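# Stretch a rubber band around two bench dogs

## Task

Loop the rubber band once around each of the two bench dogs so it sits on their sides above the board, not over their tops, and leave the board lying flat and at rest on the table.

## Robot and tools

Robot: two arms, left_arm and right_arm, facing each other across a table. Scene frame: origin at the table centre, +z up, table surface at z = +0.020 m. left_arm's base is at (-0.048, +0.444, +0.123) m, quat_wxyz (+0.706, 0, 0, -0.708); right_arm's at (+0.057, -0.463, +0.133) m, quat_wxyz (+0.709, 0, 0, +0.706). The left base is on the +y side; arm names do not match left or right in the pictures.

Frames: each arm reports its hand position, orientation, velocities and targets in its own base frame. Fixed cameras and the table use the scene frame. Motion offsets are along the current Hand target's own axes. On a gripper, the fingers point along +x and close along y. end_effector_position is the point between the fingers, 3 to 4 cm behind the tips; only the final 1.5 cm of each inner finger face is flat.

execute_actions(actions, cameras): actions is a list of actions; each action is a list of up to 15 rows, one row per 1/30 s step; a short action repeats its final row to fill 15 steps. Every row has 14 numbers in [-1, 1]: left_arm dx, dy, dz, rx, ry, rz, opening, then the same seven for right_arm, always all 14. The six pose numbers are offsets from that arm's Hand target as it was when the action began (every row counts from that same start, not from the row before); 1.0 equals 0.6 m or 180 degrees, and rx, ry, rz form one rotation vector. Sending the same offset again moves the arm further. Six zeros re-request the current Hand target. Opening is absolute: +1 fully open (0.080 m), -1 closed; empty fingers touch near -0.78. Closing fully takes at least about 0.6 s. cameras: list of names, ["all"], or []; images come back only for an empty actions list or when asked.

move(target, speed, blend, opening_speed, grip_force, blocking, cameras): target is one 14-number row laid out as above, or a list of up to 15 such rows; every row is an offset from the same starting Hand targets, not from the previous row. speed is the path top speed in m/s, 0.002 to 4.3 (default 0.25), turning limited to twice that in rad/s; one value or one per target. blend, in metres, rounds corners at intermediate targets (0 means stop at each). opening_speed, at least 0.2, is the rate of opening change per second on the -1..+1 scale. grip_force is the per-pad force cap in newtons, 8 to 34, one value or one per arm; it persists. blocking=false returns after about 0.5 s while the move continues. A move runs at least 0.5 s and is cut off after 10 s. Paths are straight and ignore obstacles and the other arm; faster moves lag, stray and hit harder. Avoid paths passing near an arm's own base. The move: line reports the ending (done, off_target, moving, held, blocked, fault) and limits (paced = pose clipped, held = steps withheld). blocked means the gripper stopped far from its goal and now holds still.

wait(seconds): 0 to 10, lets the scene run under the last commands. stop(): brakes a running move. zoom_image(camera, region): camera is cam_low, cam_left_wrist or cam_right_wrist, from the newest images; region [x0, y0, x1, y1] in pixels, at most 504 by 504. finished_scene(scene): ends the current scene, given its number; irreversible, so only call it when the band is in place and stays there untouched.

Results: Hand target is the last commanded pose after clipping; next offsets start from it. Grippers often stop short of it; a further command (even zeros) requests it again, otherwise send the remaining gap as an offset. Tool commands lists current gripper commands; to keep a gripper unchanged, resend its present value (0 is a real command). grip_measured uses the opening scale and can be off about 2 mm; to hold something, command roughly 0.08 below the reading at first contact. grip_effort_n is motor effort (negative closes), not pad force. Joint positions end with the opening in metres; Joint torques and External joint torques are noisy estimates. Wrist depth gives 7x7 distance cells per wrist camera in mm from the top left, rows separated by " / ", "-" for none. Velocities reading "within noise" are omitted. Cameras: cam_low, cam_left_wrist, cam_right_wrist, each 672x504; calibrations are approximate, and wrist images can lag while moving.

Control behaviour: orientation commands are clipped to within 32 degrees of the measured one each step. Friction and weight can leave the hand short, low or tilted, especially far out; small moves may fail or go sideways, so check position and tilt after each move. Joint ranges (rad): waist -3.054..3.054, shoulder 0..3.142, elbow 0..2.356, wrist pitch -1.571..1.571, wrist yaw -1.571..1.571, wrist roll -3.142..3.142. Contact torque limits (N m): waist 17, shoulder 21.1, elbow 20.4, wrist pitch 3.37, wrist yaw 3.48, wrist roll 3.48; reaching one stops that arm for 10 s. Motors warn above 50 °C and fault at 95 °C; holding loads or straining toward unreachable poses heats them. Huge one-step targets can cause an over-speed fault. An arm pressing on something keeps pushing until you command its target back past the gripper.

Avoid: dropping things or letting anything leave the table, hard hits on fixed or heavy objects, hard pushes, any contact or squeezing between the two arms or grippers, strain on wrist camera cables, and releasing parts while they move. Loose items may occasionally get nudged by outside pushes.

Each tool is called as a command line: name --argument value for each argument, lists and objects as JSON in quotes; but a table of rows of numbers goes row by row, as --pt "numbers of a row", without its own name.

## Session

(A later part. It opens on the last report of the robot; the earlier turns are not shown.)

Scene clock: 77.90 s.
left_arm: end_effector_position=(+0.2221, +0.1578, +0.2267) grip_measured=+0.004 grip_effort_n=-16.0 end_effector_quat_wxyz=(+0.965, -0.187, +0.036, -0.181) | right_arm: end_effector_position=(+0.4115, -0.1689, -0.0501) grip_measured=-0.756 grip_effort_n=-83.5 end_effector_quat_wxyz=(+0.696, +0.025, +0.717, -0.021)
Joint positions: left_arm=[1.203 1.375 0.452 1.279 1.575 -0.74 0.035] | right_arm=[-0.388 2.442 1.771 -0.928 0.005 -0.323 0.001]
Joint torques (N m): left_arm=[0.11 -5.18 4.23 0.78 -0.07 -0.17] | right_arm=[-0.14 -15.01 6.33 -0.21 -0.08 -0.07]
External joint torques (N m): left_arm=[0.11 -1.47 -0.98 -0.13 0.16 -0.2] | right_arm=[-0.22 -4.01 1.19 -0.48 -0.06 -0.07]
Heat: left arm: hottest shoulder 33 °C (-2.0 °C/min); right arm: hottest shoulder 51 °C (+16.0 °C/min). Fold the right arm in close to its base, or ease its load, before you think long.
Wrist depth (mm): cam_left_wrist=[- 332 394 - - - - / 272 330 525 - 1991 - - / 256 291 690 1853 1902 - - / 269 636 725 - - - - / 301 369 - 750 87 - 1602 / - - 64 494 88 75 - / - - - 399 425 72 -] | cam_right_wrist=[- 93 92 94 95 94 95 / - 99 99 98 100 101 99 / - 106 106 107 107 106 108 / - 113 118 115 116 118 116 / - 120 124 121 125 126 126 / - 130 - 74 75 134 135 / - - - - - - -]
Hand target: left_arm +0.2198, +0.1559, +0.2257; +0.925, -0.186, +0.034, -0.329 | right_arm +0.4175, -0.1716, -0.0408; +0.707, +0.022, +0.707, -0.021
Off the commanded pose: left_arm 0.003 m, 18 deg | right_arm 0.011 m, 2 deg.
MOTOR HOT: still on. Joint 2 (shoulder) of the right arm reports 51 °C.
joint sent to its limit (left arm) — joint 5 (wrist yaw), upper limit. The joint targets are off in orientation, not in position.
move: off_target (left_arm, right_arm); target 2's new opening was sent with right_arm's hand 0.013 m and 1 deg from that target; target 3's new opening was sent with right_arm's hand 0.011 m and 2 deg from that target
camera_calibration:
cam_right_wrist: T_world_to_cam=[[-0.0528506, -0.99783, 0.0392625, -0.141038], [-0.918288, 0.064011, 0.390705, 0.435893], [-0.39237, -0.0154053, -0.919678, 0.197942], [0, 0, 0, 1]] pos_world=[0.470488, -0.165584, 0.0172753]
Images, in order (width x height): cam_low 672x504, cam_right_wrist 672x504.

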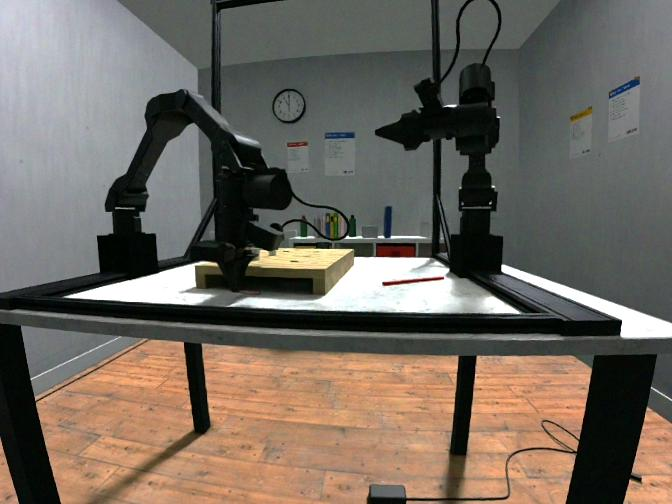

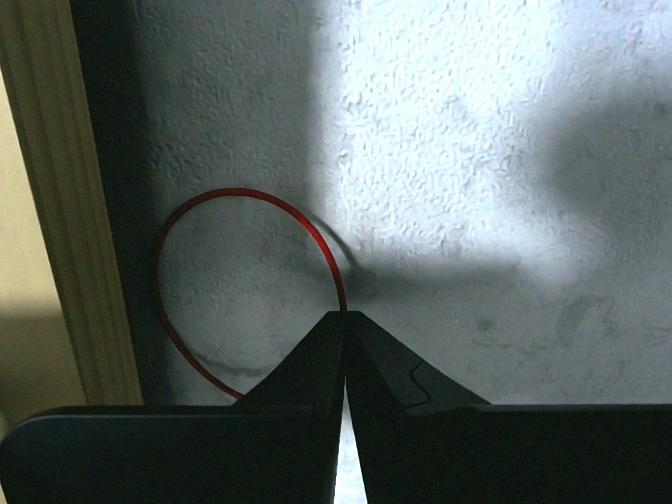

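move --pt "0 0 0 0 0 0 0 -0.01 -0.042 0 0 0 0 -0.9" --pt "0 0 0 0 0 0 0 -0.25 -0.042 0 0 0 0 -0.9" --pt "0 0 0 0 0 0 0 -0.255 0.328 -0.067 0 0 0 -0.9" --cameras '["cam_right_wrist","cam_low"]' --speed '[0.06,0.15,0.2]' --blend '[0.005,0.02,0]'

zoom_image --camera "cam_low" --region '[200, 180, 340, 290]'

Scene clock: 84.73 s.
left_arm: end_effector_position=(+0.2221, +0.1578, +0.2267) grip_measured=+0.004 grip_effort_n=-15.6 end_effector_quat_wxyz=(+0.965, -0.187, +0.036, -0.181) | right_arm: end_effector_position=(+0.3908, +0.0271, +0.1096) grip_measured=-0.756 grip_effort_n=-83.5 end_effector_quat_wxyz=(+0.703, +0.017, +0.711, -0.020)
Joint positions: left_arm=[1.203 1.375 0.452 1.279 1.575 -0.74 0.035] | right_arm=[0.071 2.052 1.772 -1.303 0.003 0.123 0.001]
Joint torques (N m): left_arm=[0.15 -5.06 4.23 0.8 -0.09 -0.19] | right_arm=[-0.08 -13.09 4.1 0.39 0.02 0.15]
External joint torques (N m): left_arm=[0.15 -1.35 -1.02 -0.12 0.14 -0.22] | right_arm=[-0.08 -3.82 -1.63 0.05 0.01 0.15]
Heat: left arm: hottest shoulder 33 °C (-2.0 °C/min); right arm: hottest shoulder 53 °C (+16.1 °C/min). Fold the right arm in close to its base, or ease its load, before you think long.
Wrist depth (mm): cam_left_wrist=[- - 472 301 336 - 2732 / - - 605 295 339 - - / 1614 - 360 308 801 - - / - - 363 327 2341 - - / - 460 - 590 87 - 1500 / - - 64 490 88 75 - / - - - 398 424 72 -] | cam_right_wrist=[189 191 194 196 199 199 206 / 202 203 206 208 209 213 219 / 215 217 216 221 222 228 280 / 231 233 235 239 242 245 308 / 248 251 251 250 260 269 329 / 324 329 - 74 75 348 355 / - - - - - - -]
Hand target: left_arm +0.2198, +0.1559, +0.2257; +0.925, -0.186, +0.034, -0.329 | right_arm +0.3894, +0.0272, +0.1122; +0.707, +0.022, +0.707, -0.021
Off the commanded pose: left_arm 0.003 m, 18 deg | right_arm 0.003 m, 1 deg.
MOTOR HOT: still on. Joint 2 (shoulder) of the right arm reports 53 °C.
joint sent to its limit (left arm) — joint 5 (wrist yaw), upper limit. The joint targets are off in orientation, not in position.
move: off_target (left_arm)
camera_calibration:
cam_right_wrist: T_world_to_cam=[[-0.0414687, -0.997952, 0.0487144, 0.0417412], [-0.92595, 0.0567024, 0.373366, 0.347126], [-0.375363, -0.0296241, -0.926404, 0.334235], [0, 0, 0, 1]] pos_world=[0.448612, 0.0318742, 0.177998]
Images, in order (width x height): cam_low 672x504, cam_right_wrist 672x504.

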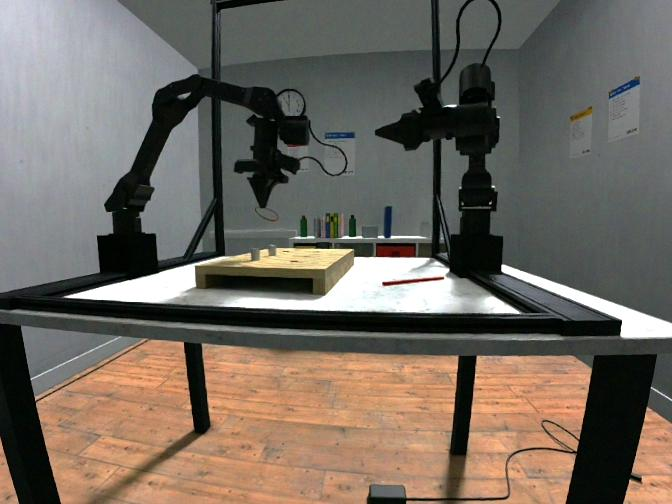

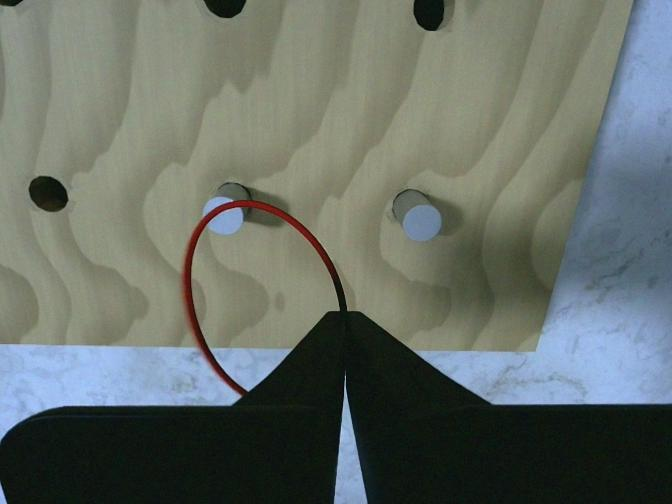

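Scaled by 3.600 from the camera's 672x504 image, which has a finer 960x720 frame.

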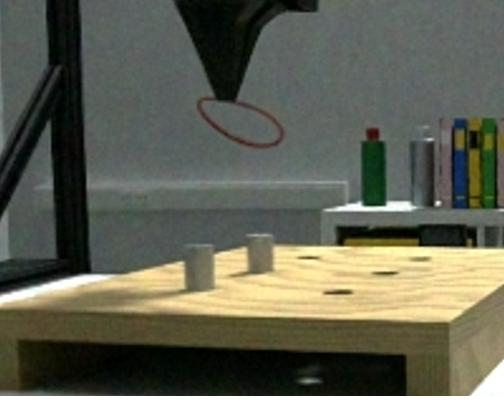

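move --pt "0 0 0 0 0 0 0 0 0.034 0.009 0.02 0 0 -0.9" --pt "0 0 0 0 0 0 0 0.12 0.034 0.009 0.02 0 0 -0.9" --cameras '["cam_right_wrist","cam_low"]' --speed 0.15 --blend 0.008

zoom_image --camera "cam_low" --region '[200, 180, 340, 290]'

Scene clock: 93.10 s.
left_arm: end_effector_position=(+0.2221, +0.1578, +0.2267) grip_measured=+0.004 grip_effort_n=-15.1 end_effector_quat_wxyz=(+0.965, -0.187, +0.036, -0.181) | right_arm: end_effector_position=(+0.3980, +0.0479, +0.0471) grip_measured=-0.756 grip_effort_n=-83.5 end_effector_quat_wxyz=(+0.711, +0.040, +0.701, -0.041)
Joint positions: left_arm=[1.203 1.375 0.452 1.279 1.575 -0.74 0.035] | right_arm=[0.121 2.105 1.602 -1.054 0.003 0.235 0.001]
Joint torques (N m): left_arm=[0.22 -5.21 4.28 0.79 -0.08 -0.17] | right_arm=[-0.17 -10.15 4.06 0.43 0.05 0.16]
External joint torques (N m): left_arm=[0.24 -1.51 -0.93 -0.12 0.14 -0.19] | right_arm=[-0.09 -0.72 -1.48 0.07 0.03 0.15]
Motor temperatures (°C): left_arm=[23 33 27 27 28 24] | right_arm=[21 56 31 24 26 29]
Heat: left arm: hottest shoulder 33 °C (-1.0 °C/min); right arm: hottest shoulder 56 °C (+16.2 °C/min). Fold the right arm in close to its base, or ease its load, before you think long.
Wrist depth (mm): cam_left_wrist=[- - 494 423 - 730 - / - - 585 328 - - - / - - 696 322 895 - - / - - 390 325 2567 - - / - 449 - 345 92 - 1920 / - - 64 493 88 75 - / - - - 397 421 72 -] | cam_right_wrist=[138 137 140 140 142 144 146 / 144 146 147 149 150 152 154 / 154 154 156 158 160 162 164 / 163 165 164 168 171 169 176 / 175 177 179 177 183 187 190 / 185 187 - 74 75 198 202 / - - - - - - -]
Hand target: left_arm +0.2198, +0.1559, +0.2257; +0.925, -0.186, +0.034, -0.329 | right_arm +0.3960, +0.0473, +0.0403; +0.706, +0.044, +0.706, -0.044
Off the commanded pose: left_arm 0.003 m, 18 deg | right_arm 0.007 m, 1 deg.
MOTOR HOT: still on. Joint 2 (shoulder) of the right arm reports 56 °C.
joint sent to its limit (left arm) — joint 5 (wrist yaw), upper limit. The joint targets are off in orientation, not in position.
move: off_target (left_arm)
camera_calibration:
cam_right_wrist: T_world_to_cam=[[-0.104054, -0.993578, 0.0444451, 0.0906384], [-0.929673, 0.113045, 0.350612, 0.375751], [-0.353385, -0.00483676, -0.935466, 0.270134], [0, 0, 0, 1]] pos_world=[0.454218, 0.048886, 0.11693]
Images, in order (width x height): cam_low 672x504, cam_right_wrist 672x504.

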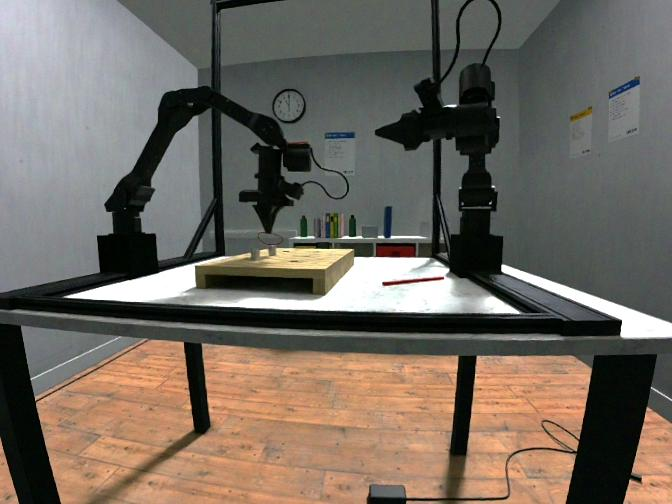

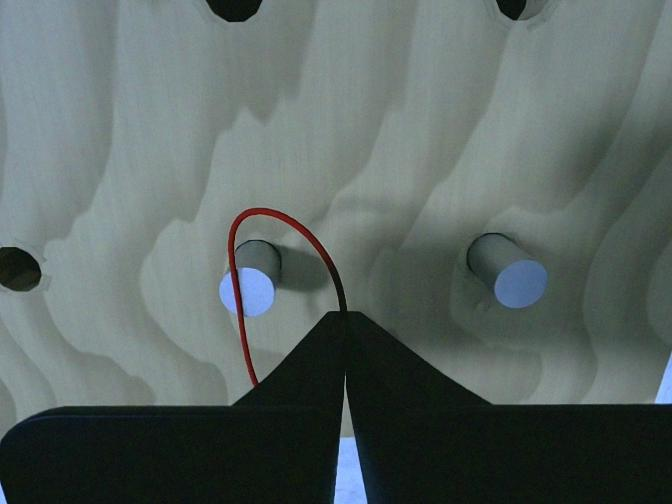

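Scaled by 3.600 from the camera's 672x504 image, which has a finer 960x720 frame.

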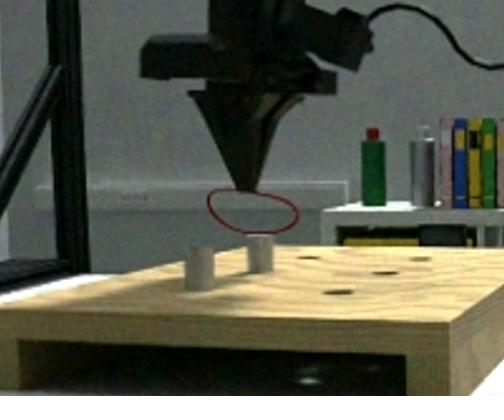

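move --target '[0,0,0,0,0,0,0,-0.028,0.03,0,0,0,0,-0.9]' --speed 0.08 --cameras '["cam_right_wrist","cam_low"]'

Scene clock: 103.80 s.
left_arm: end_effector_position=(+0.2221, +0.1578, +0.2267) grip_measured=+0.004 grip_effort_n=-15.6 end_effector_quat_wxyz=(+0.965, -0.187, +0.036, -0.181) | right_arm: end_effector_position=(+0.3944, +0.0654, +0.0582) grip_measured=-0.756 grip_effort_n=-83.5 end_effector_quat_wxyz=(+0.704, +0.043, +0.708, -0.039)
Joint positions: left_arm=[1.203 1.375 0.452 1.279 1.575 -0.74 0.035] | right_arm=[0.162 2.105 1.647 -1.117 -0.006 0.278 0.001]
Joint torques (N m): left_arm=[0.18 -5.06 4.1 0.77 -0.07 -0.15] | right_arm=[-0.06 -10.09 7.05 -0.15 0.06 0.15]
External joint torques (N m): left_arm=[0.18 -1.4 -1.07 -0.13 0.16 -0.17] | right_arm=[-0.02 -0.54 1.4 -0.5 0.06 0.15]
Heat: left arm: hottest shoulder 33 °C (-1.0 °C/min); right arm: hottest shoulder 54 °C (+11.0 °C/min). Fold the right arm in close to its base, or ease its load, before you think long.
Wrist depth (mm): cam_left_wrist=[- - - 429 - 1955 - / - 1533 619 340 341 - - / - - 652 341 355 - - / - 670 375 359 305 - - / - 568 385 353 87 - 2316 / - - 64 493 88 75 - / - - - 398 428 72 -] | cam_right_wrist=[145 146 147 149 150 152 154 / 156 155 157 159 160 162 163 / 164 165 167 169 171 173 174 / 180 176 178 179 183 181 188 / 188 190 190 190 197 200 204 / 201 202 - 74 75 214 217 / - - - - - - -]
Hand target: left_arm +0.2198, +0.1559, +0.2257; +0.925, -0.186, +0.034, -0.329 | right_arm +0.3983, +0.0652, +0.0571; +0.706, +0.044, +0.706, -0.044
Off the commanded pose: left_arm 0.003 m, 18 deg | right_arm 0.004 m, 1 deg.
MOTOR HOT: still on. Joint 2 (shoulder) of the right arm reports 54 °C.
joint sent to its limit (left arm) — joint 5 (wrist yaw), upper limit. The joint targets are off in orientation, not in position.
move: off_target (left_arm)
camera_calibration:
cam_right_wrist: T_world_to_cam=[[-0.104971, -0.99369, 0.0395248, 0.10786], [-0.922757, 0.112143, 0.368705, 0.362813], [-0.37081, 0.00223144, -0.928706, 0.28528], [0, 0, 0, 1]] pos_world=[0.451895, 0.0658553, 0.126907]
Images, in order (width x height): cam_low 672x504, cam_right_wrist 672x504.

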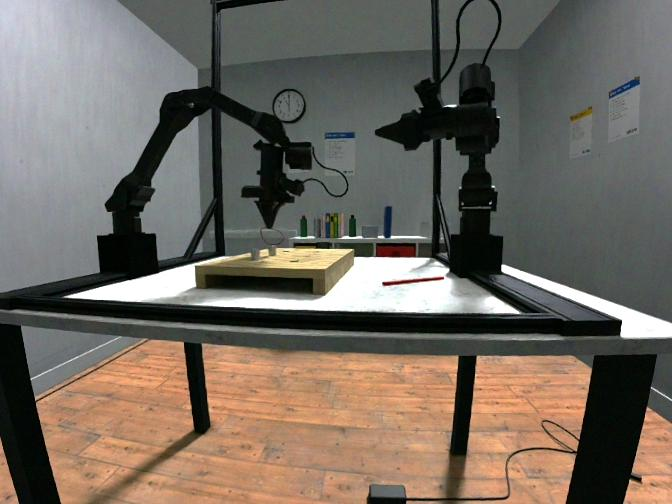

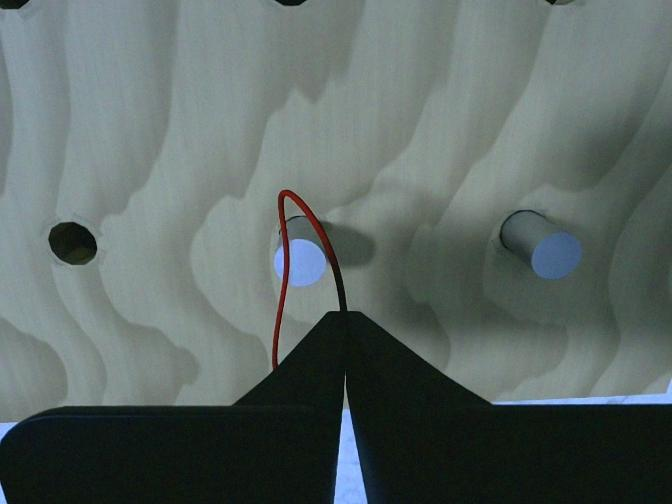

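move --pt "0 0 0 0 0 0 0 0 0.015 0 0 0 0 -0.9" --pt "0 0 0 0 0 0 0 0.038 0.015 0.005 0 0 0 -0.9" --speed 0.07 --cameras '["cam_right_wrist","cam_low"]'

zoom_image --camera "cam_low" --region '[200, 190, 350, 300]'

Scene clock: 110.07 s.
left_arm: end_effector_position=(+0.2221, +0.1578, +0.2267) grip_measured=+0.004 grip_effort_n=-15.6 end_effector_quat_wxyz=(+0.965, -0.187, +0.036, -0.181) | right_arm: end_effector_position=(+0.4044, +0.0751, +0.0423) grip_measured=-0.756 grip_effort_n=-83.5 end_effector_quat_wxyz=(+0.711, +0.045, +0.700, -0.039)
Joint positions: left_arm=[1.203 1.375 0.452 1.279 1.575 -0.74 0.035] | right_arm=[0.182 2.147 1.648 -1.056 -0.005 0.3 0.001]
Joint torques (N m): left_arm=[0.18 -5.11 4.17 0.78 -0.08 -0.18] | right_arm=[-0.13 -10.35 4.11 0.47 0.04 0.11]
External joint torques (N m): left_arm=[0.18 -1.41 -1.03 -0.13 0.15 -0.21] | right_arm=[-0.19 -0.57 -1.47 0.11 0.04 0.11]
Heat: left arm: hottest shoulder 33 °C (-1.0 °C/min); right arm: hottest shoulder 53 °C (+8.1 °C/min). Fold the right arm in close to its base, or ease its load, before you think long.
Wrist depth (mm): cam_left_wrist=[- 1366 1357 423 - - - / - - 585 378 367 - - / - - 662 330 365 2219 - / 600 670 720 365 318 2421 - / - 460 - 350 86 - 1590 / - - 64 498 88 75 - / - - - 401 426 72 -] | cam_right_wrist=[133 133 134 137 137 138 141 / 140 141 142 143 145 147 148 / 149 150 151 153 155 156 158 / 159 159 162 161 165 165 166 / 171 172 172 141 177 179 183 / 180 181 - 74 75 191 193 / - - - - - - -]
Hand target: left_arm +0.2198, +0.1559, +0.2257; +0.925, -0.186, +0.034, -0.329 | right_arm +0.4024, +0.0737, +0.0343; +0.706, +0.044, +0.706, -0.044
Off the commanded pose: left_arm 0.003 m, 18 deg | right_arm 0.008 m, 1 deg.
MOTOR HOT: still on. Joint 2 (shoulder) of the right arm reports 53 °C.
joint sent to its limit (left arm) — joint 5 (wrist yaw), upper limit. The joint targets are off in orientation, not in position.
move: off_target (left_arm)
camera_calibration:
cam_right_wrist: T_world_to_cam=[[-0.107391, -0.99359, 0.0352986, 0.120365], [-0.9299, 0.112943, 0.350043, 0.380527], [-0.351786, 0.00476719, -0.936068, 0.266735], [0, 0, 0, 1]] pos_world=[0.460611, 0.0753447, 0.112233]
Images, in order (width x height): cam_low 672x504, cam_right_wrist 672x504.

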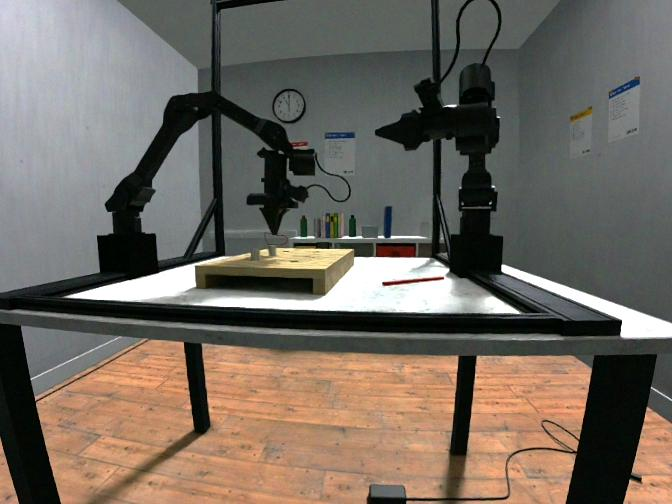

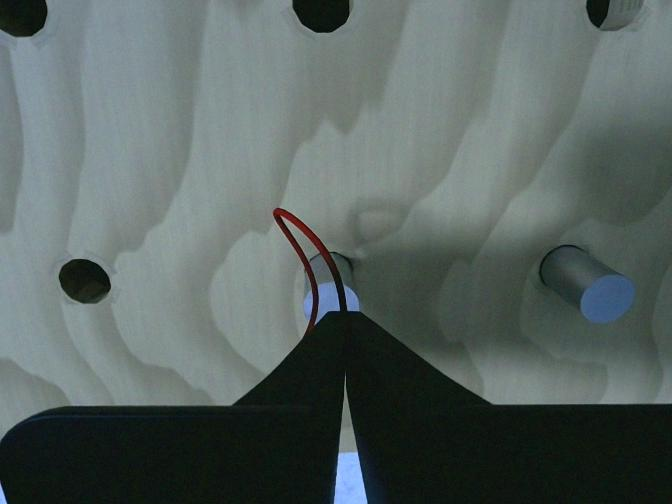

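Scaled by 3.360 from the camera's 672x504 image, which has a finer 960x720 frame.

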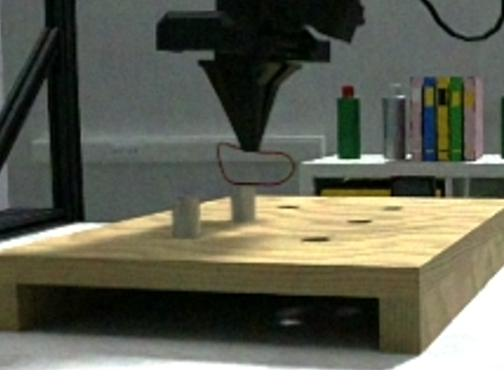

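move --pt "0 0 0 0 0 0 0 -0.033 0.005 0 0 0 0 -0.9" --pt "0 0 0 0 0 0 0 -0.033 0.035 -0.006 0 0 0 -0.9" --speed 0.07 --cameras '["cam_right_wrist","cam_low"]'

zoom_image --camera "cam_low" --region '[200, 190, 350, 300]'

Scene clock: 114.70 s.
left_arm: end_effector_position=(+0.2221, +0.1578, +0.2267) grip_measured=+0.004 grip_effort_n=-15.6 end_effector_quat_wxyz=(+0.965, -0.187, +0.036, -0.181) | right_arm: end_effector_position=(+0.3973, +0.0956, +0.0535) grip_measured=-0.756 grip_effort_n=-83.5 end_effector_quat_wxyz=(+0.703, +0.042, +0.709, -0.039)
Joint positions: left_arm=[1.203 1.375 0.452 1.279 1.575 -0.74 0.035] | right_arm=[0.234 2.147 1.694 -1.126 -0.006 0.349 0.001]
Joint torques (N m): left_arm=[0.2 -4.94 4.18 0.79 -0.09 -0.16] | right_arm=[-0.19 -11 6.96 -0.14 0.05 0.16]
External joint torques (N m): left_arm=[0.18 -1.26 -1.03 -0.12 0.14 -0.19] | right_arm=[-0.31 -1.27 1.37 -0.48 0.05 0.16]
Heat: left arm: hottest shoulder 33 °C (-1.0 °C/min); right arm: hottest shoulder 54 °C (+8.0 °C/min). Fold the right arm in close to its base, or ease its load, before you think long.
Wrist depth (mm): cam_left_wrist=[1440 1567 1555 461 - 1902 1837 / 1384 - 600 389 352 - - / - - 660 354 351 - - / - 710 706 376 318 - - / - 440 - 357 87 - 1567 / - - 64 491 88 75 - / - - - 398 424 72 -] | cam_right_wrist=[140 141 143 144 146 147 149 / 149 150 151 153 156 157 159 / 158 159 162 163 166 168 170 / 169 174 174 170 177 180 170 / 182 184 185 184 191 195 199 / 195 195 - 74 75 209 212 / - - - - - - -]
Hand target: left_arm +0.2198, +0.1559, +0.2257; +0.925, -0.186, +0.034, -0.329 | right_arm +0.4014, +0.0950, +0.0541; +0.706, +0.044, +0.706, -0.044
Off the commanded pose: left_arm 0.003 m, 18 deg | right_arm 0.004 m, 1 deg.
MOTOR HOT: still on. Joint 2 (shoulder) of the right arm reports 54 °C.
joint sent to its limit (left arm) — joint 5 (wrist yaw), upper limit. The joint targets are off in orientation, not in position.
move: off_target (left_arm)
camera_calibration:
cam_right_wrist: T_world_to_cam=[[-0.10357, -0.993762, 0.0413499, 0.137654], [-0.921241, 0.111518, 0.372665, 0.36308], [-0.374951, 0.000503633, -0.927044, 0.283697], [0, 0, 0, 1]] pos_world=[0.455114, 0.0961626, 0.122001]
Images, in order (width x height): cam_low 672x504, cam_right_wrist 672x504.

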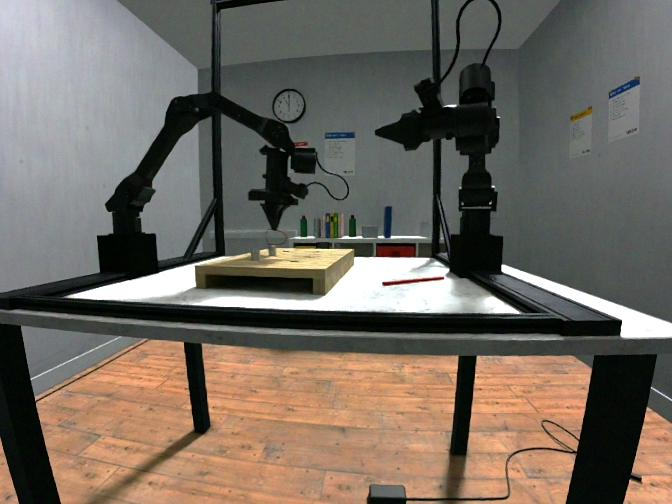

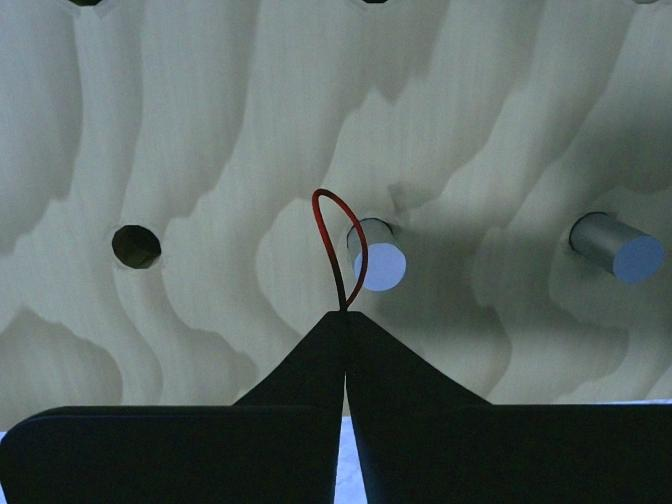

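Scaled by 3.360 from the camera's 672x504 image, which has a finer 960x720 frame.

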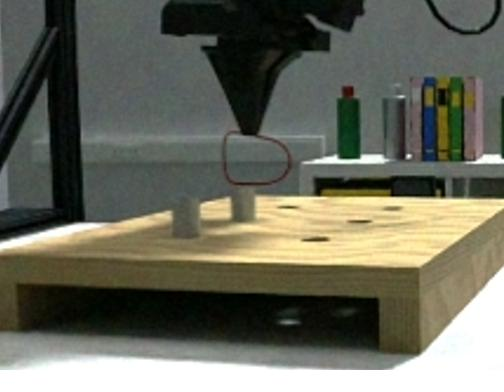

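move --target '[0,0,0,0,0,0,0,-0.035,0,0,0,0,0,-0.9]' --speed 0.1 --cameras '["cam_right_wrist","cam_low"]'

zoom_image --camera "cam_low" --region '[200, 190, 350, 300]'

Scene clock: 118.53 s.
left_arm: end_effector_position=(+0.2221, +0.1578, +0.2267) grip_measured=+0.004 grip_effort_n=-15.6 end_effector_quat_wxyz=(+0.965, -0.187, +0.036, -0.181) | right_arm: end_effector_position=(+0.3970, +0.0955, +0.0687) grip_measured=-0.756 grip_effort_n=-83.5 end_effector_quat_wxyz=(+0.698, +0.040, +0.714, -0.041)
Joint positions: left_arm=[1.203 1.375 0.452 1.279 1.575 -0.74 0.035] | right_arm=[0.234 2.147 1.755 -1.201 -0.006 0.349 0.001]
Joint torques (N m): left_arm=[0.18 -5.07 4.23 0.79 -0.09 -0.18] | right_arm=[-0.16 -12.74 6.97 -0.15 0.03 0.2]
External joint torques (N m): left_arm=[0.18 -1.34 -1 -0.13 0.14 -0.2] | right_arm=[-0.18 -2.95 1.34 -0.45 0.03 0.2]
Motor temperatures (°C): left_arm=[23 33 27 27 28 24] | right_arm=[21 55 31 24 26 28]
Heat: left arm: hottest shoulder 33 °C (-1.0 °C/min); right arm: hottest shoulder 55 °C (+7.1 °C/min). Fold the right arm in close to its base, or ease its load, before you think long.
Wrist depth (mm): cam_left_wrist=[- 1533 - 458 1937 1937 1821 / 1459 - 599 398 336 - - / 1806 1533 668 364 335 - - / 619 687 701 375 318 - - / - 499 - 348 87 - 1430 / - - 64 488 88 75 - / - - - 397 427 72 -] | cam_right_wrist=[152 153 155 157 159 160 162 / 162 163 165 168 169 172 173 / 173 174 176 179 181 184 187 / 184 190 190 189 195 199 203 / 200 202 204 202 211 216 220 / 212 215 - 74 75 231 303 / - - - - - - -]
Hand target: left_arm +0.2198, +0.1559, +0.2257; +0.925, -0.186, +0.034, -0.329 | right_arm +0.4013, +0.0949, +0.0751; +0.706, +0.044, +0.706, -0.044
Off the commanded pose: left_arm 0.003 m, 18 deg | right_arm 0.008 m, 1 deg.
MOTOR HOT: still on. Joint 2 (shoulder) of the right arm reports 55 °C.
joint sent to its limit (left arm) — joint 5 (wrist yaw), upper limit. The joint targets are off in orientation, not in position.
move: off_target (left_arm)
camera_calibration:
cam_right_wrist: T_world_to_cam=[[-0.103041, -0.99361, 0.0460721, 0.13644], [-0.916034, 0.112843, 0.3849, 0.354132], [-0.387639, -0.00254323, -0.921808, 0.302637], [0, 0, 0, 1]] pos_world=[0.45577, 0.0963761, 0.136382]
Images, in order (width x height): cam_low 672x504, cam_right_wrist 672x504.

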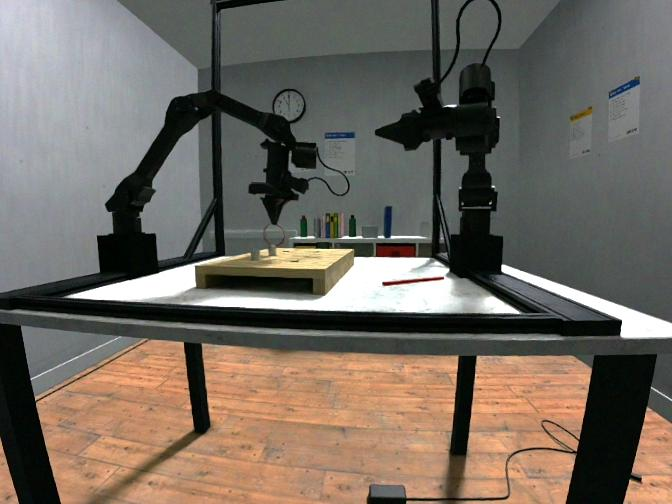

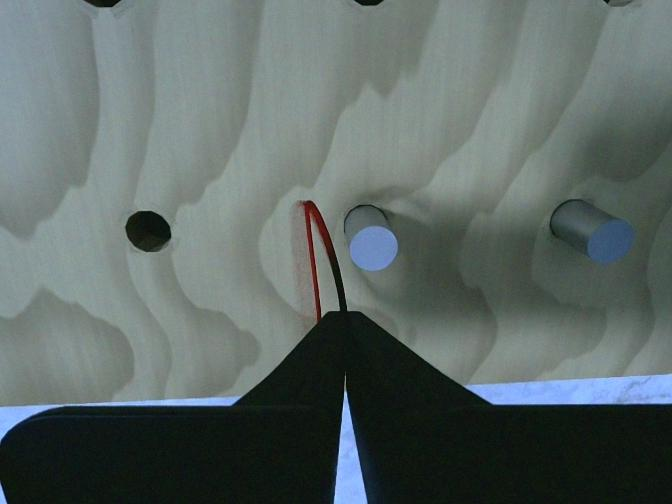

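Scaled by 3.360 from the camera's 672x504 image, which has a finer 960x720 frame.

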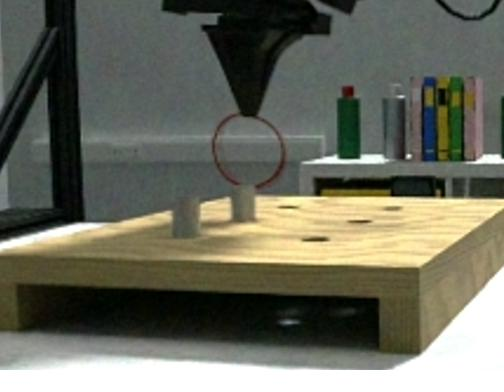

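move --pt "0 0 0 0 0 0 0 0.052 -0.008 -0.003 0 0 0 -0.9" --pt "0 0 0 0 0 0 0 0.0585 -0.042 -0.004 0 0 0 -0.9" --pt "0 0 0 0 0 0 0 0.0785 -0.075 -0.006 0 0 0 -0.9" --pt "0 0 0 0 0 0 0 0.105 -0.098 -0.008 0 0 0 -0.9" --speed 0.07 --blend 0.008 --cameras '["cam_right_wrist","cam_low"]'

zoom_image --camera "cam_low" --region '[200, 190, 350, 300]'

Scene clock: 127.93 s.
left_arm: end_effector_position=(+0.2221, +0.1578, +0.2267) grip_measured=+0.004 grip_effort_n=-15.6 end_effector_quat_wxyz=(+0.965, -0.187, +0.036, -0.181) | right_arm: end_effector_position=(+0.3904, +0.0375, +0.0109) grip_measured=-0.756 grip_effort_n=-83.5 end_effector_quat_wxyz=(+0.703, +0.044, +0.708, -0.047)
Joint positions: left_arm=[1.203 1.375 0.452 1.279 1.575 -0.74 0.035] | right_arm=[0.097 2.135 1.497 -0.941 0.003 0.226 0.001]
Joint torques (N m): left_arm=[0.24 -5.15 4.24 0.78 -0.05 -0.18] | right_arm=[-0.12 -12.59 3.77 0.38 0.02 -0.07]
External joint torques (N m): left_arm=[0.23 -1.47 -0.98 -0.13 0.18 -0.2] | right_arm=[-0.04 -3.15 -1.56 0.04 0 -0.07]
Motor temperatures (°C): left_arm=[23 33 27 27 28 24] | right_arm=[21 59 32 24 26 28]
Heat: left arm: hottest shoulder 33 °C (-1.0 °C/min); right arm: hottest shoulder 59 °C (+8.0 °C/min). Fold the right arm in close to its base, or ease its load, before you think long.
Wrist depth (mm): cam_left_wrist=[1578 - 1533 417 1500 - 2316 / - 1511 621 376 - - - / - 1665 685 339 - - - / 605 725 401 311 2697 - - / 488 453 367 353 92 - 1761 / - - 64 490 88 75 - / - - - 397 419 72 -] | cam_right_wrist=[- 105 105 107 109 109 111 / 111 111 113 114 115 117 118 / 117 119 120 122 122 125 126 / 127 126 127 131 132 130 136 / 135 132 137 136 142 144 146 / 144 146 - 74 75 155 158 / - - - - - - -]
Hand target: left_arm +0.2198, +0.1559, +0.2257; +0.925, -0.186, +0.034, -0.329 | right_arm +0.3894, +0.0373, +0.0121; +0.706, +0.044, +0.706, -0.044
Off the commanded pose: left_arm 0.003 m, 18 deg | right_arm 0.002 m, 1 deg.
MOTOR HOT: still on. Joint 2 (shoulder) of the right arm reports 59 °C.
joint sent to its limit (left arm) — joint 5 (wrist yaw), upper limit. The joint targets are off in orientation, not in position.
move: off_target (left_arm)
camera_calibration:
cam_right_wrist: T_world_to_cam=[[-0.11783, -0.991827, 0.0489433, 0.0863765], [-0.920466, 0.127581, 0.369413, 0.378275], [-0.372638, -0.00152277, -0.927975, 0.240816], [0, 0, 0, 1]] pos_world=[0.448104, 0.0377764, 0.0795037]
Images, in order (width x height): cam_low 672x504, cam_right_wrist 672x504.

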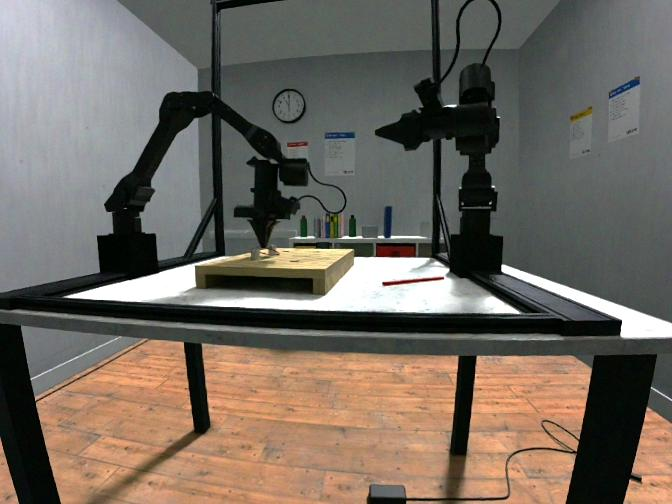

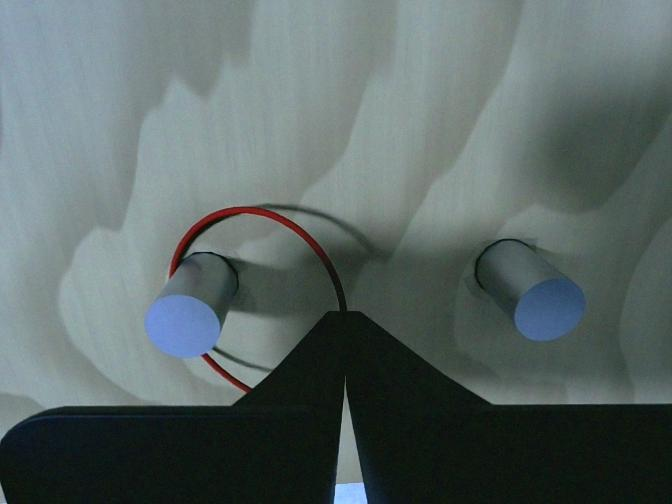

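Scaled by 3.360 from the camera's 672x504 image, which has a finer 960x720 frame.

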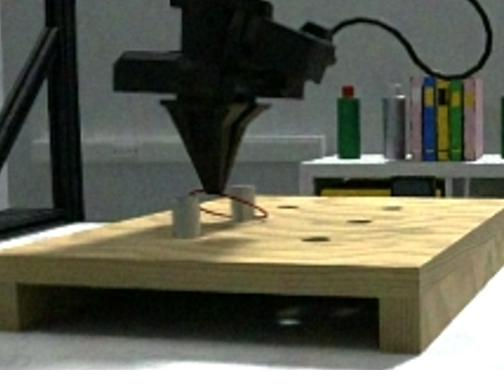

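move --pt "0 0 0 0 0 0 0 0.04 0.0 -0.006 0 0 0 -0.95" --pt "0 0 0 0 0 0 0 -0.027 -0.03 0.01 0 0 0 -0.95" --pt "0 0 0 0 0 0 0 -0.029 -0.15 0.026 0 0 0 -0.95" --speed 0.09 --blend '[0,0.01,0]' --cameras '["cam_right_wrist","cam_low"]'

zoom_image --camera "cam_low" --region '[200, 190, 350, 300]'

zoom_image --camera "cam_right_wrist" --region '[60, 180, 460, 400]'

Scene clock: 135.60 s.
left_arm: end_effector_position=(+0.2221, +0.1578, +0.2267) grip_measured=+0.004 grip_effort_n=-15.1 end_effector_quat_wxyz=(+0.965, -0.187, +0.036, -0.181) | right_arm: end_effector_position=(+0.3894, -0.0454, +0.0262) grip_measured=-0.756 grip_effort_n=-83.5 end_effector_quat_wxyz=(+0.700, +0.048, +0.711, -0.035)
Joint positions: left_arm=[1.203 1.375 0.452 1.279 1.575 -0.74 0.035] | right_arm=[-0.122 2.121 1.54 -1.007 -0.017 -0.005 0.001]
Joint torques (N m): left_arm=[0.16 -5 4.23 0.79 -0.08 -0.15] | right_arm=[-1.36 -11.06 6.92 -0.14 0.48 -0.07]
External joint torques (N m): left_arm=[0.17 -1.31 -0.99 -0.12 0.16 -0.18] | right_arm=[-1.3 -1.73 1.57 -0.44 0.49 -0.07]
Motor temperatures (°C): left_arm=[23 33 27 27 28 24] | right_arm=[21 59 32 24 26 28]
Heat: left arm: hottest shoulder 33 °C (+0.0 °C/min); right arm: hottest shoulder 59 °C (+8.1 °C/min). Fold the right arm in close to its base, or ease its load, before you think long.
Wrist depth (mm): cam_left_wrist=[1315 - 367 1639 2069 - - / - - 300 1639 - 2174 - / - 1746 290 - 2174 2478 1732 / 599 338 262 - 914 2959 - / - 412 304 769 87 1937 1746 / - - 64 494 88 75 - / - - - 398 426 72 -] | cam_right_wrist=[119 119 120 120 119 121 167 / 126 127 127 127 130 129 177 / 135 135 136 137 137 138 190 / 145 145 144 147 147 153 204 / 159 157 123 153 158 165 222 / 167 168 - 74 75 232 237 / - - - - - - -]
Hand target: left_arm +0.2198, +0.1559, +0.2257; +0.925, -0.186, +0.034, -0.329 | right_arm +0.3937, -0.0539, +0.0294; +0.706, +0.044, +0.706, -0.044
Off the commanded pose: left_arm 0.003 m, 18 deg | right_arm 0.010 m, 1 deg.
MOTOR HOT: still on. Joint 2 (shoulder) of the right arm reports 59 °C.
joint sent to its limit (left arm) — joint 5 (wrist yaw), upper limit. The joint targets are off in orientation, not in position.
move: off_target (left_arm, right_arm)
camera_calibration:
cam_right_wrist: T_world_to_cam=[[-0.105553, -0.994037, 0.0273567, -0.000959671], [-0.919045, 0.108022, 0.379062, 0.380574], [-0.379757, 0.014869, -0.924967, 0.257987], [0, 0, 0, 1]] pos_world=[0.447635, -0.0459003, 0.0943946]
Images, in order (width x height): cam_low 672x504, cam_right_wrist 672x504.

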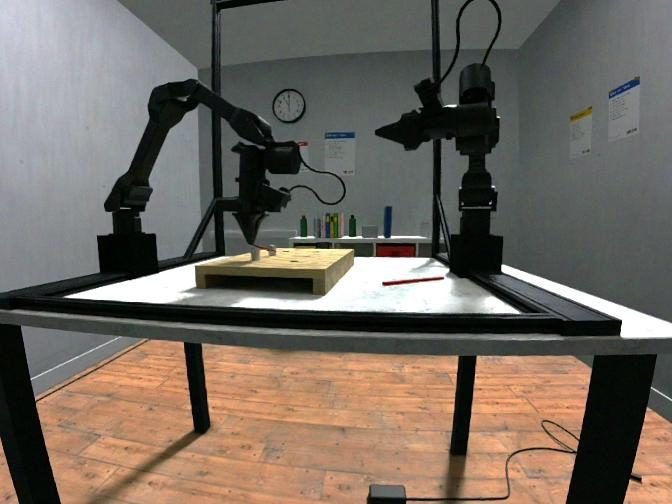

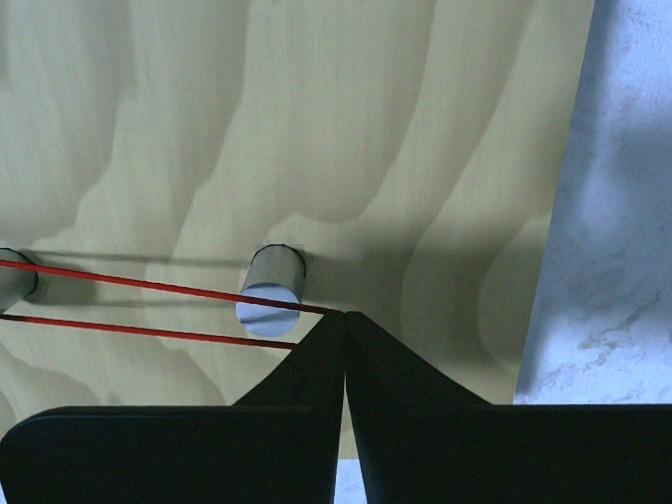

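Scaled by 3.360 from the camera's 672x504 image, which has a finer 960x720 frame.

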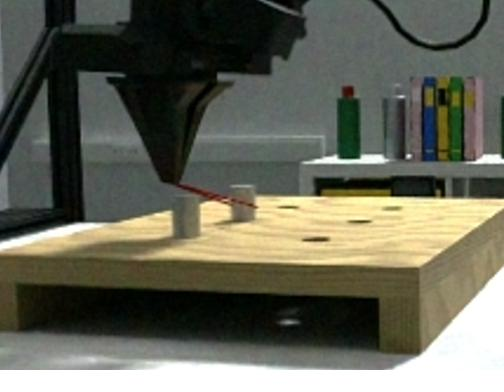

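Scaled by 1.260 from the camera's 672x504 image, which has a finer 960x720 frame.

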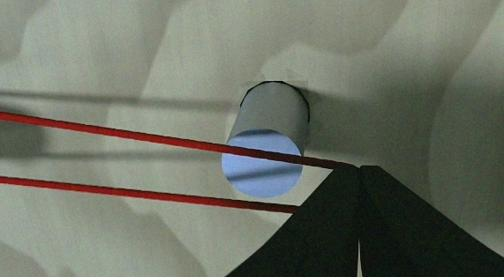

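move --pt "0 0 0 0 0 0 0 0 -0.008 -0.012 0 0 0 -0.95" --pt "0 0 0 0 0 0 0 0.072 -0.008 -0.025 0 0 0 -0.95" --speed 0.09 --cameras '["cam_right_wrist","cam_low"]'

zoom_image --camera "cam_low" --region '[200, 190, 350, 300]'

zoom_image --camera "cam_right_wrist" --region '[60, 180, 460, 400]'

Scene clock: 140.67 s.
left_arm: end_effector_position=(+0.2221, +0.1578, +0.2267) grip_measured=+0.004 grip_effort_n=-15.6 end_effector_quat_wxyz=(+0.965, -0.187, +0.036, -0.181) | right_arm: end_effector_position=(+0.3852, -0.0478, -0.0023) grip_measured=-0.756 grip_effort_n=-83.5 end_effector_quat_wxyz=(+0.716, +0.046, +0.696, -0.033)
Joint positions: left_arm=[1.203 1.375 0.452 1.279 1.575 -0.74 0.035] | right_arm=[-0.132 2.116 1.409 -0.836 -0.021 -0.019 0.001]
Joint torques (N m): left_arm=[0.19 -5.04 4.26 0.75 -0.08 -0.16] | right_arm=[-1.77 -8.67 3.02 0.54 0.56 -0.09]
External joint torques (N m): left_arm=[0.18 -1.35 -0.96 -0.15 0.15 -0.18] | right_arm=[-1.72 0.51 -2.2 0.14 0.57 -0.09]
Motor temperatures (°C): left_arm=[23 33 27 27 28 24] | right_arm=[21 58 32 24 26 28]
Heat: left arm: hottest shoulder 33 °C (+0.0 °C/min); right arm: hottest shoulder 58 °C (+6.0 °C/min). Fold the right arm in close to its base, or ease its load, before you think long.
Wrist depth (mm): cam_left_wrist=[1567 1402 383 1639 1718 1791 1955 / 1678 1533 322 - 1973 2010 - / - - 324 - - - - / 627 360 279 798 - - - / - 348 335 798 92 - 1837 / - - 64 492 88 75 - / - - - 395 425 72 -] | cam_right_wrist=[- 98 98 99 99 100 102 / 104 105 104 105 105 105 152 / 110 110 111 111 111 113 161 / - 117 118 118 119 119 174 / 123 125 97 123 127 128 187 / 132 133 - 74 75 135 198 / - - - - - - -]
Hand target: left_arm +0.2198, +0.1559, +0.2257; +0.925, -0.186, +0.034, -0.329 | right_arm +0.3782, -0.0568, -0.0138; +0.706, +0.044, +0.706, -0.044
Off the commanded pose: left_arm 0.003 m, 18 deg | right_arm 0.016 m, 2 deg.
MOTOR HOT: still on. Joint 2 (shoulder) of the right arm reports 58 °C.
joint sent to its limit (left arm) — joint 5 (wrist yaw), upper limit. The joint targets are off in orientation, not in position.
move: off_target (left_arm, right_arm)
camera_calibration:
cam_right_wrist: T_world_to_cam=[[-0.10199, -0.9945, 0.0238363, -0.00434669], [-0.935629, 0.104037, 0.337305, 0.393898], [-0.337929, 0.0120997, -0.941094, 0.213805], [0, 0, 0, 1]] pos_world=[0.44035, -0.0478896, 0.0684503]
Images, in order (width x height): cam_low 672x504, cam_right_wrist 672x504.

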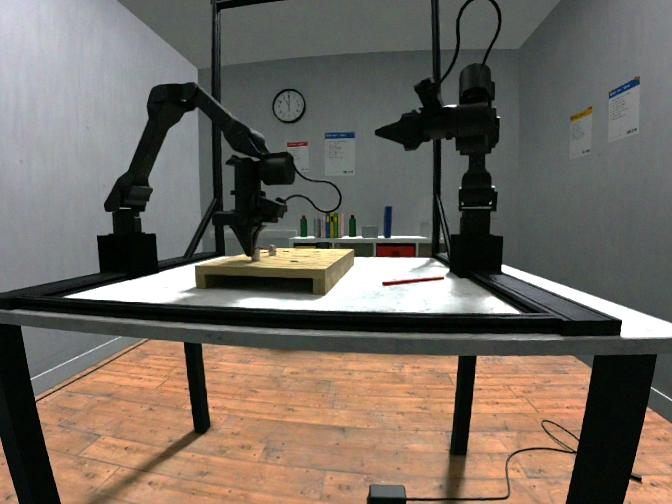

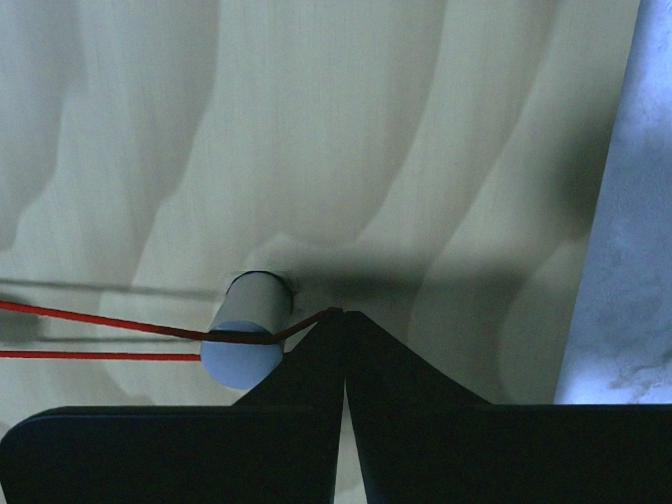

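Scaled by 3.360 from the camera's 672x504 image, which has a finer 960x720 frame.

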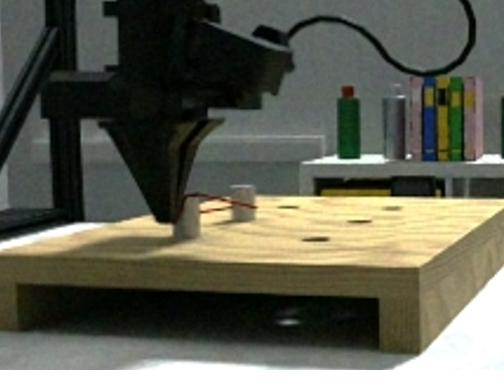

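Scaled by 1.260 from the camera's 672x504 image, which has a finer 960x720 frame.

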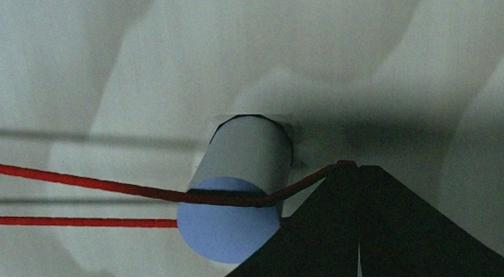

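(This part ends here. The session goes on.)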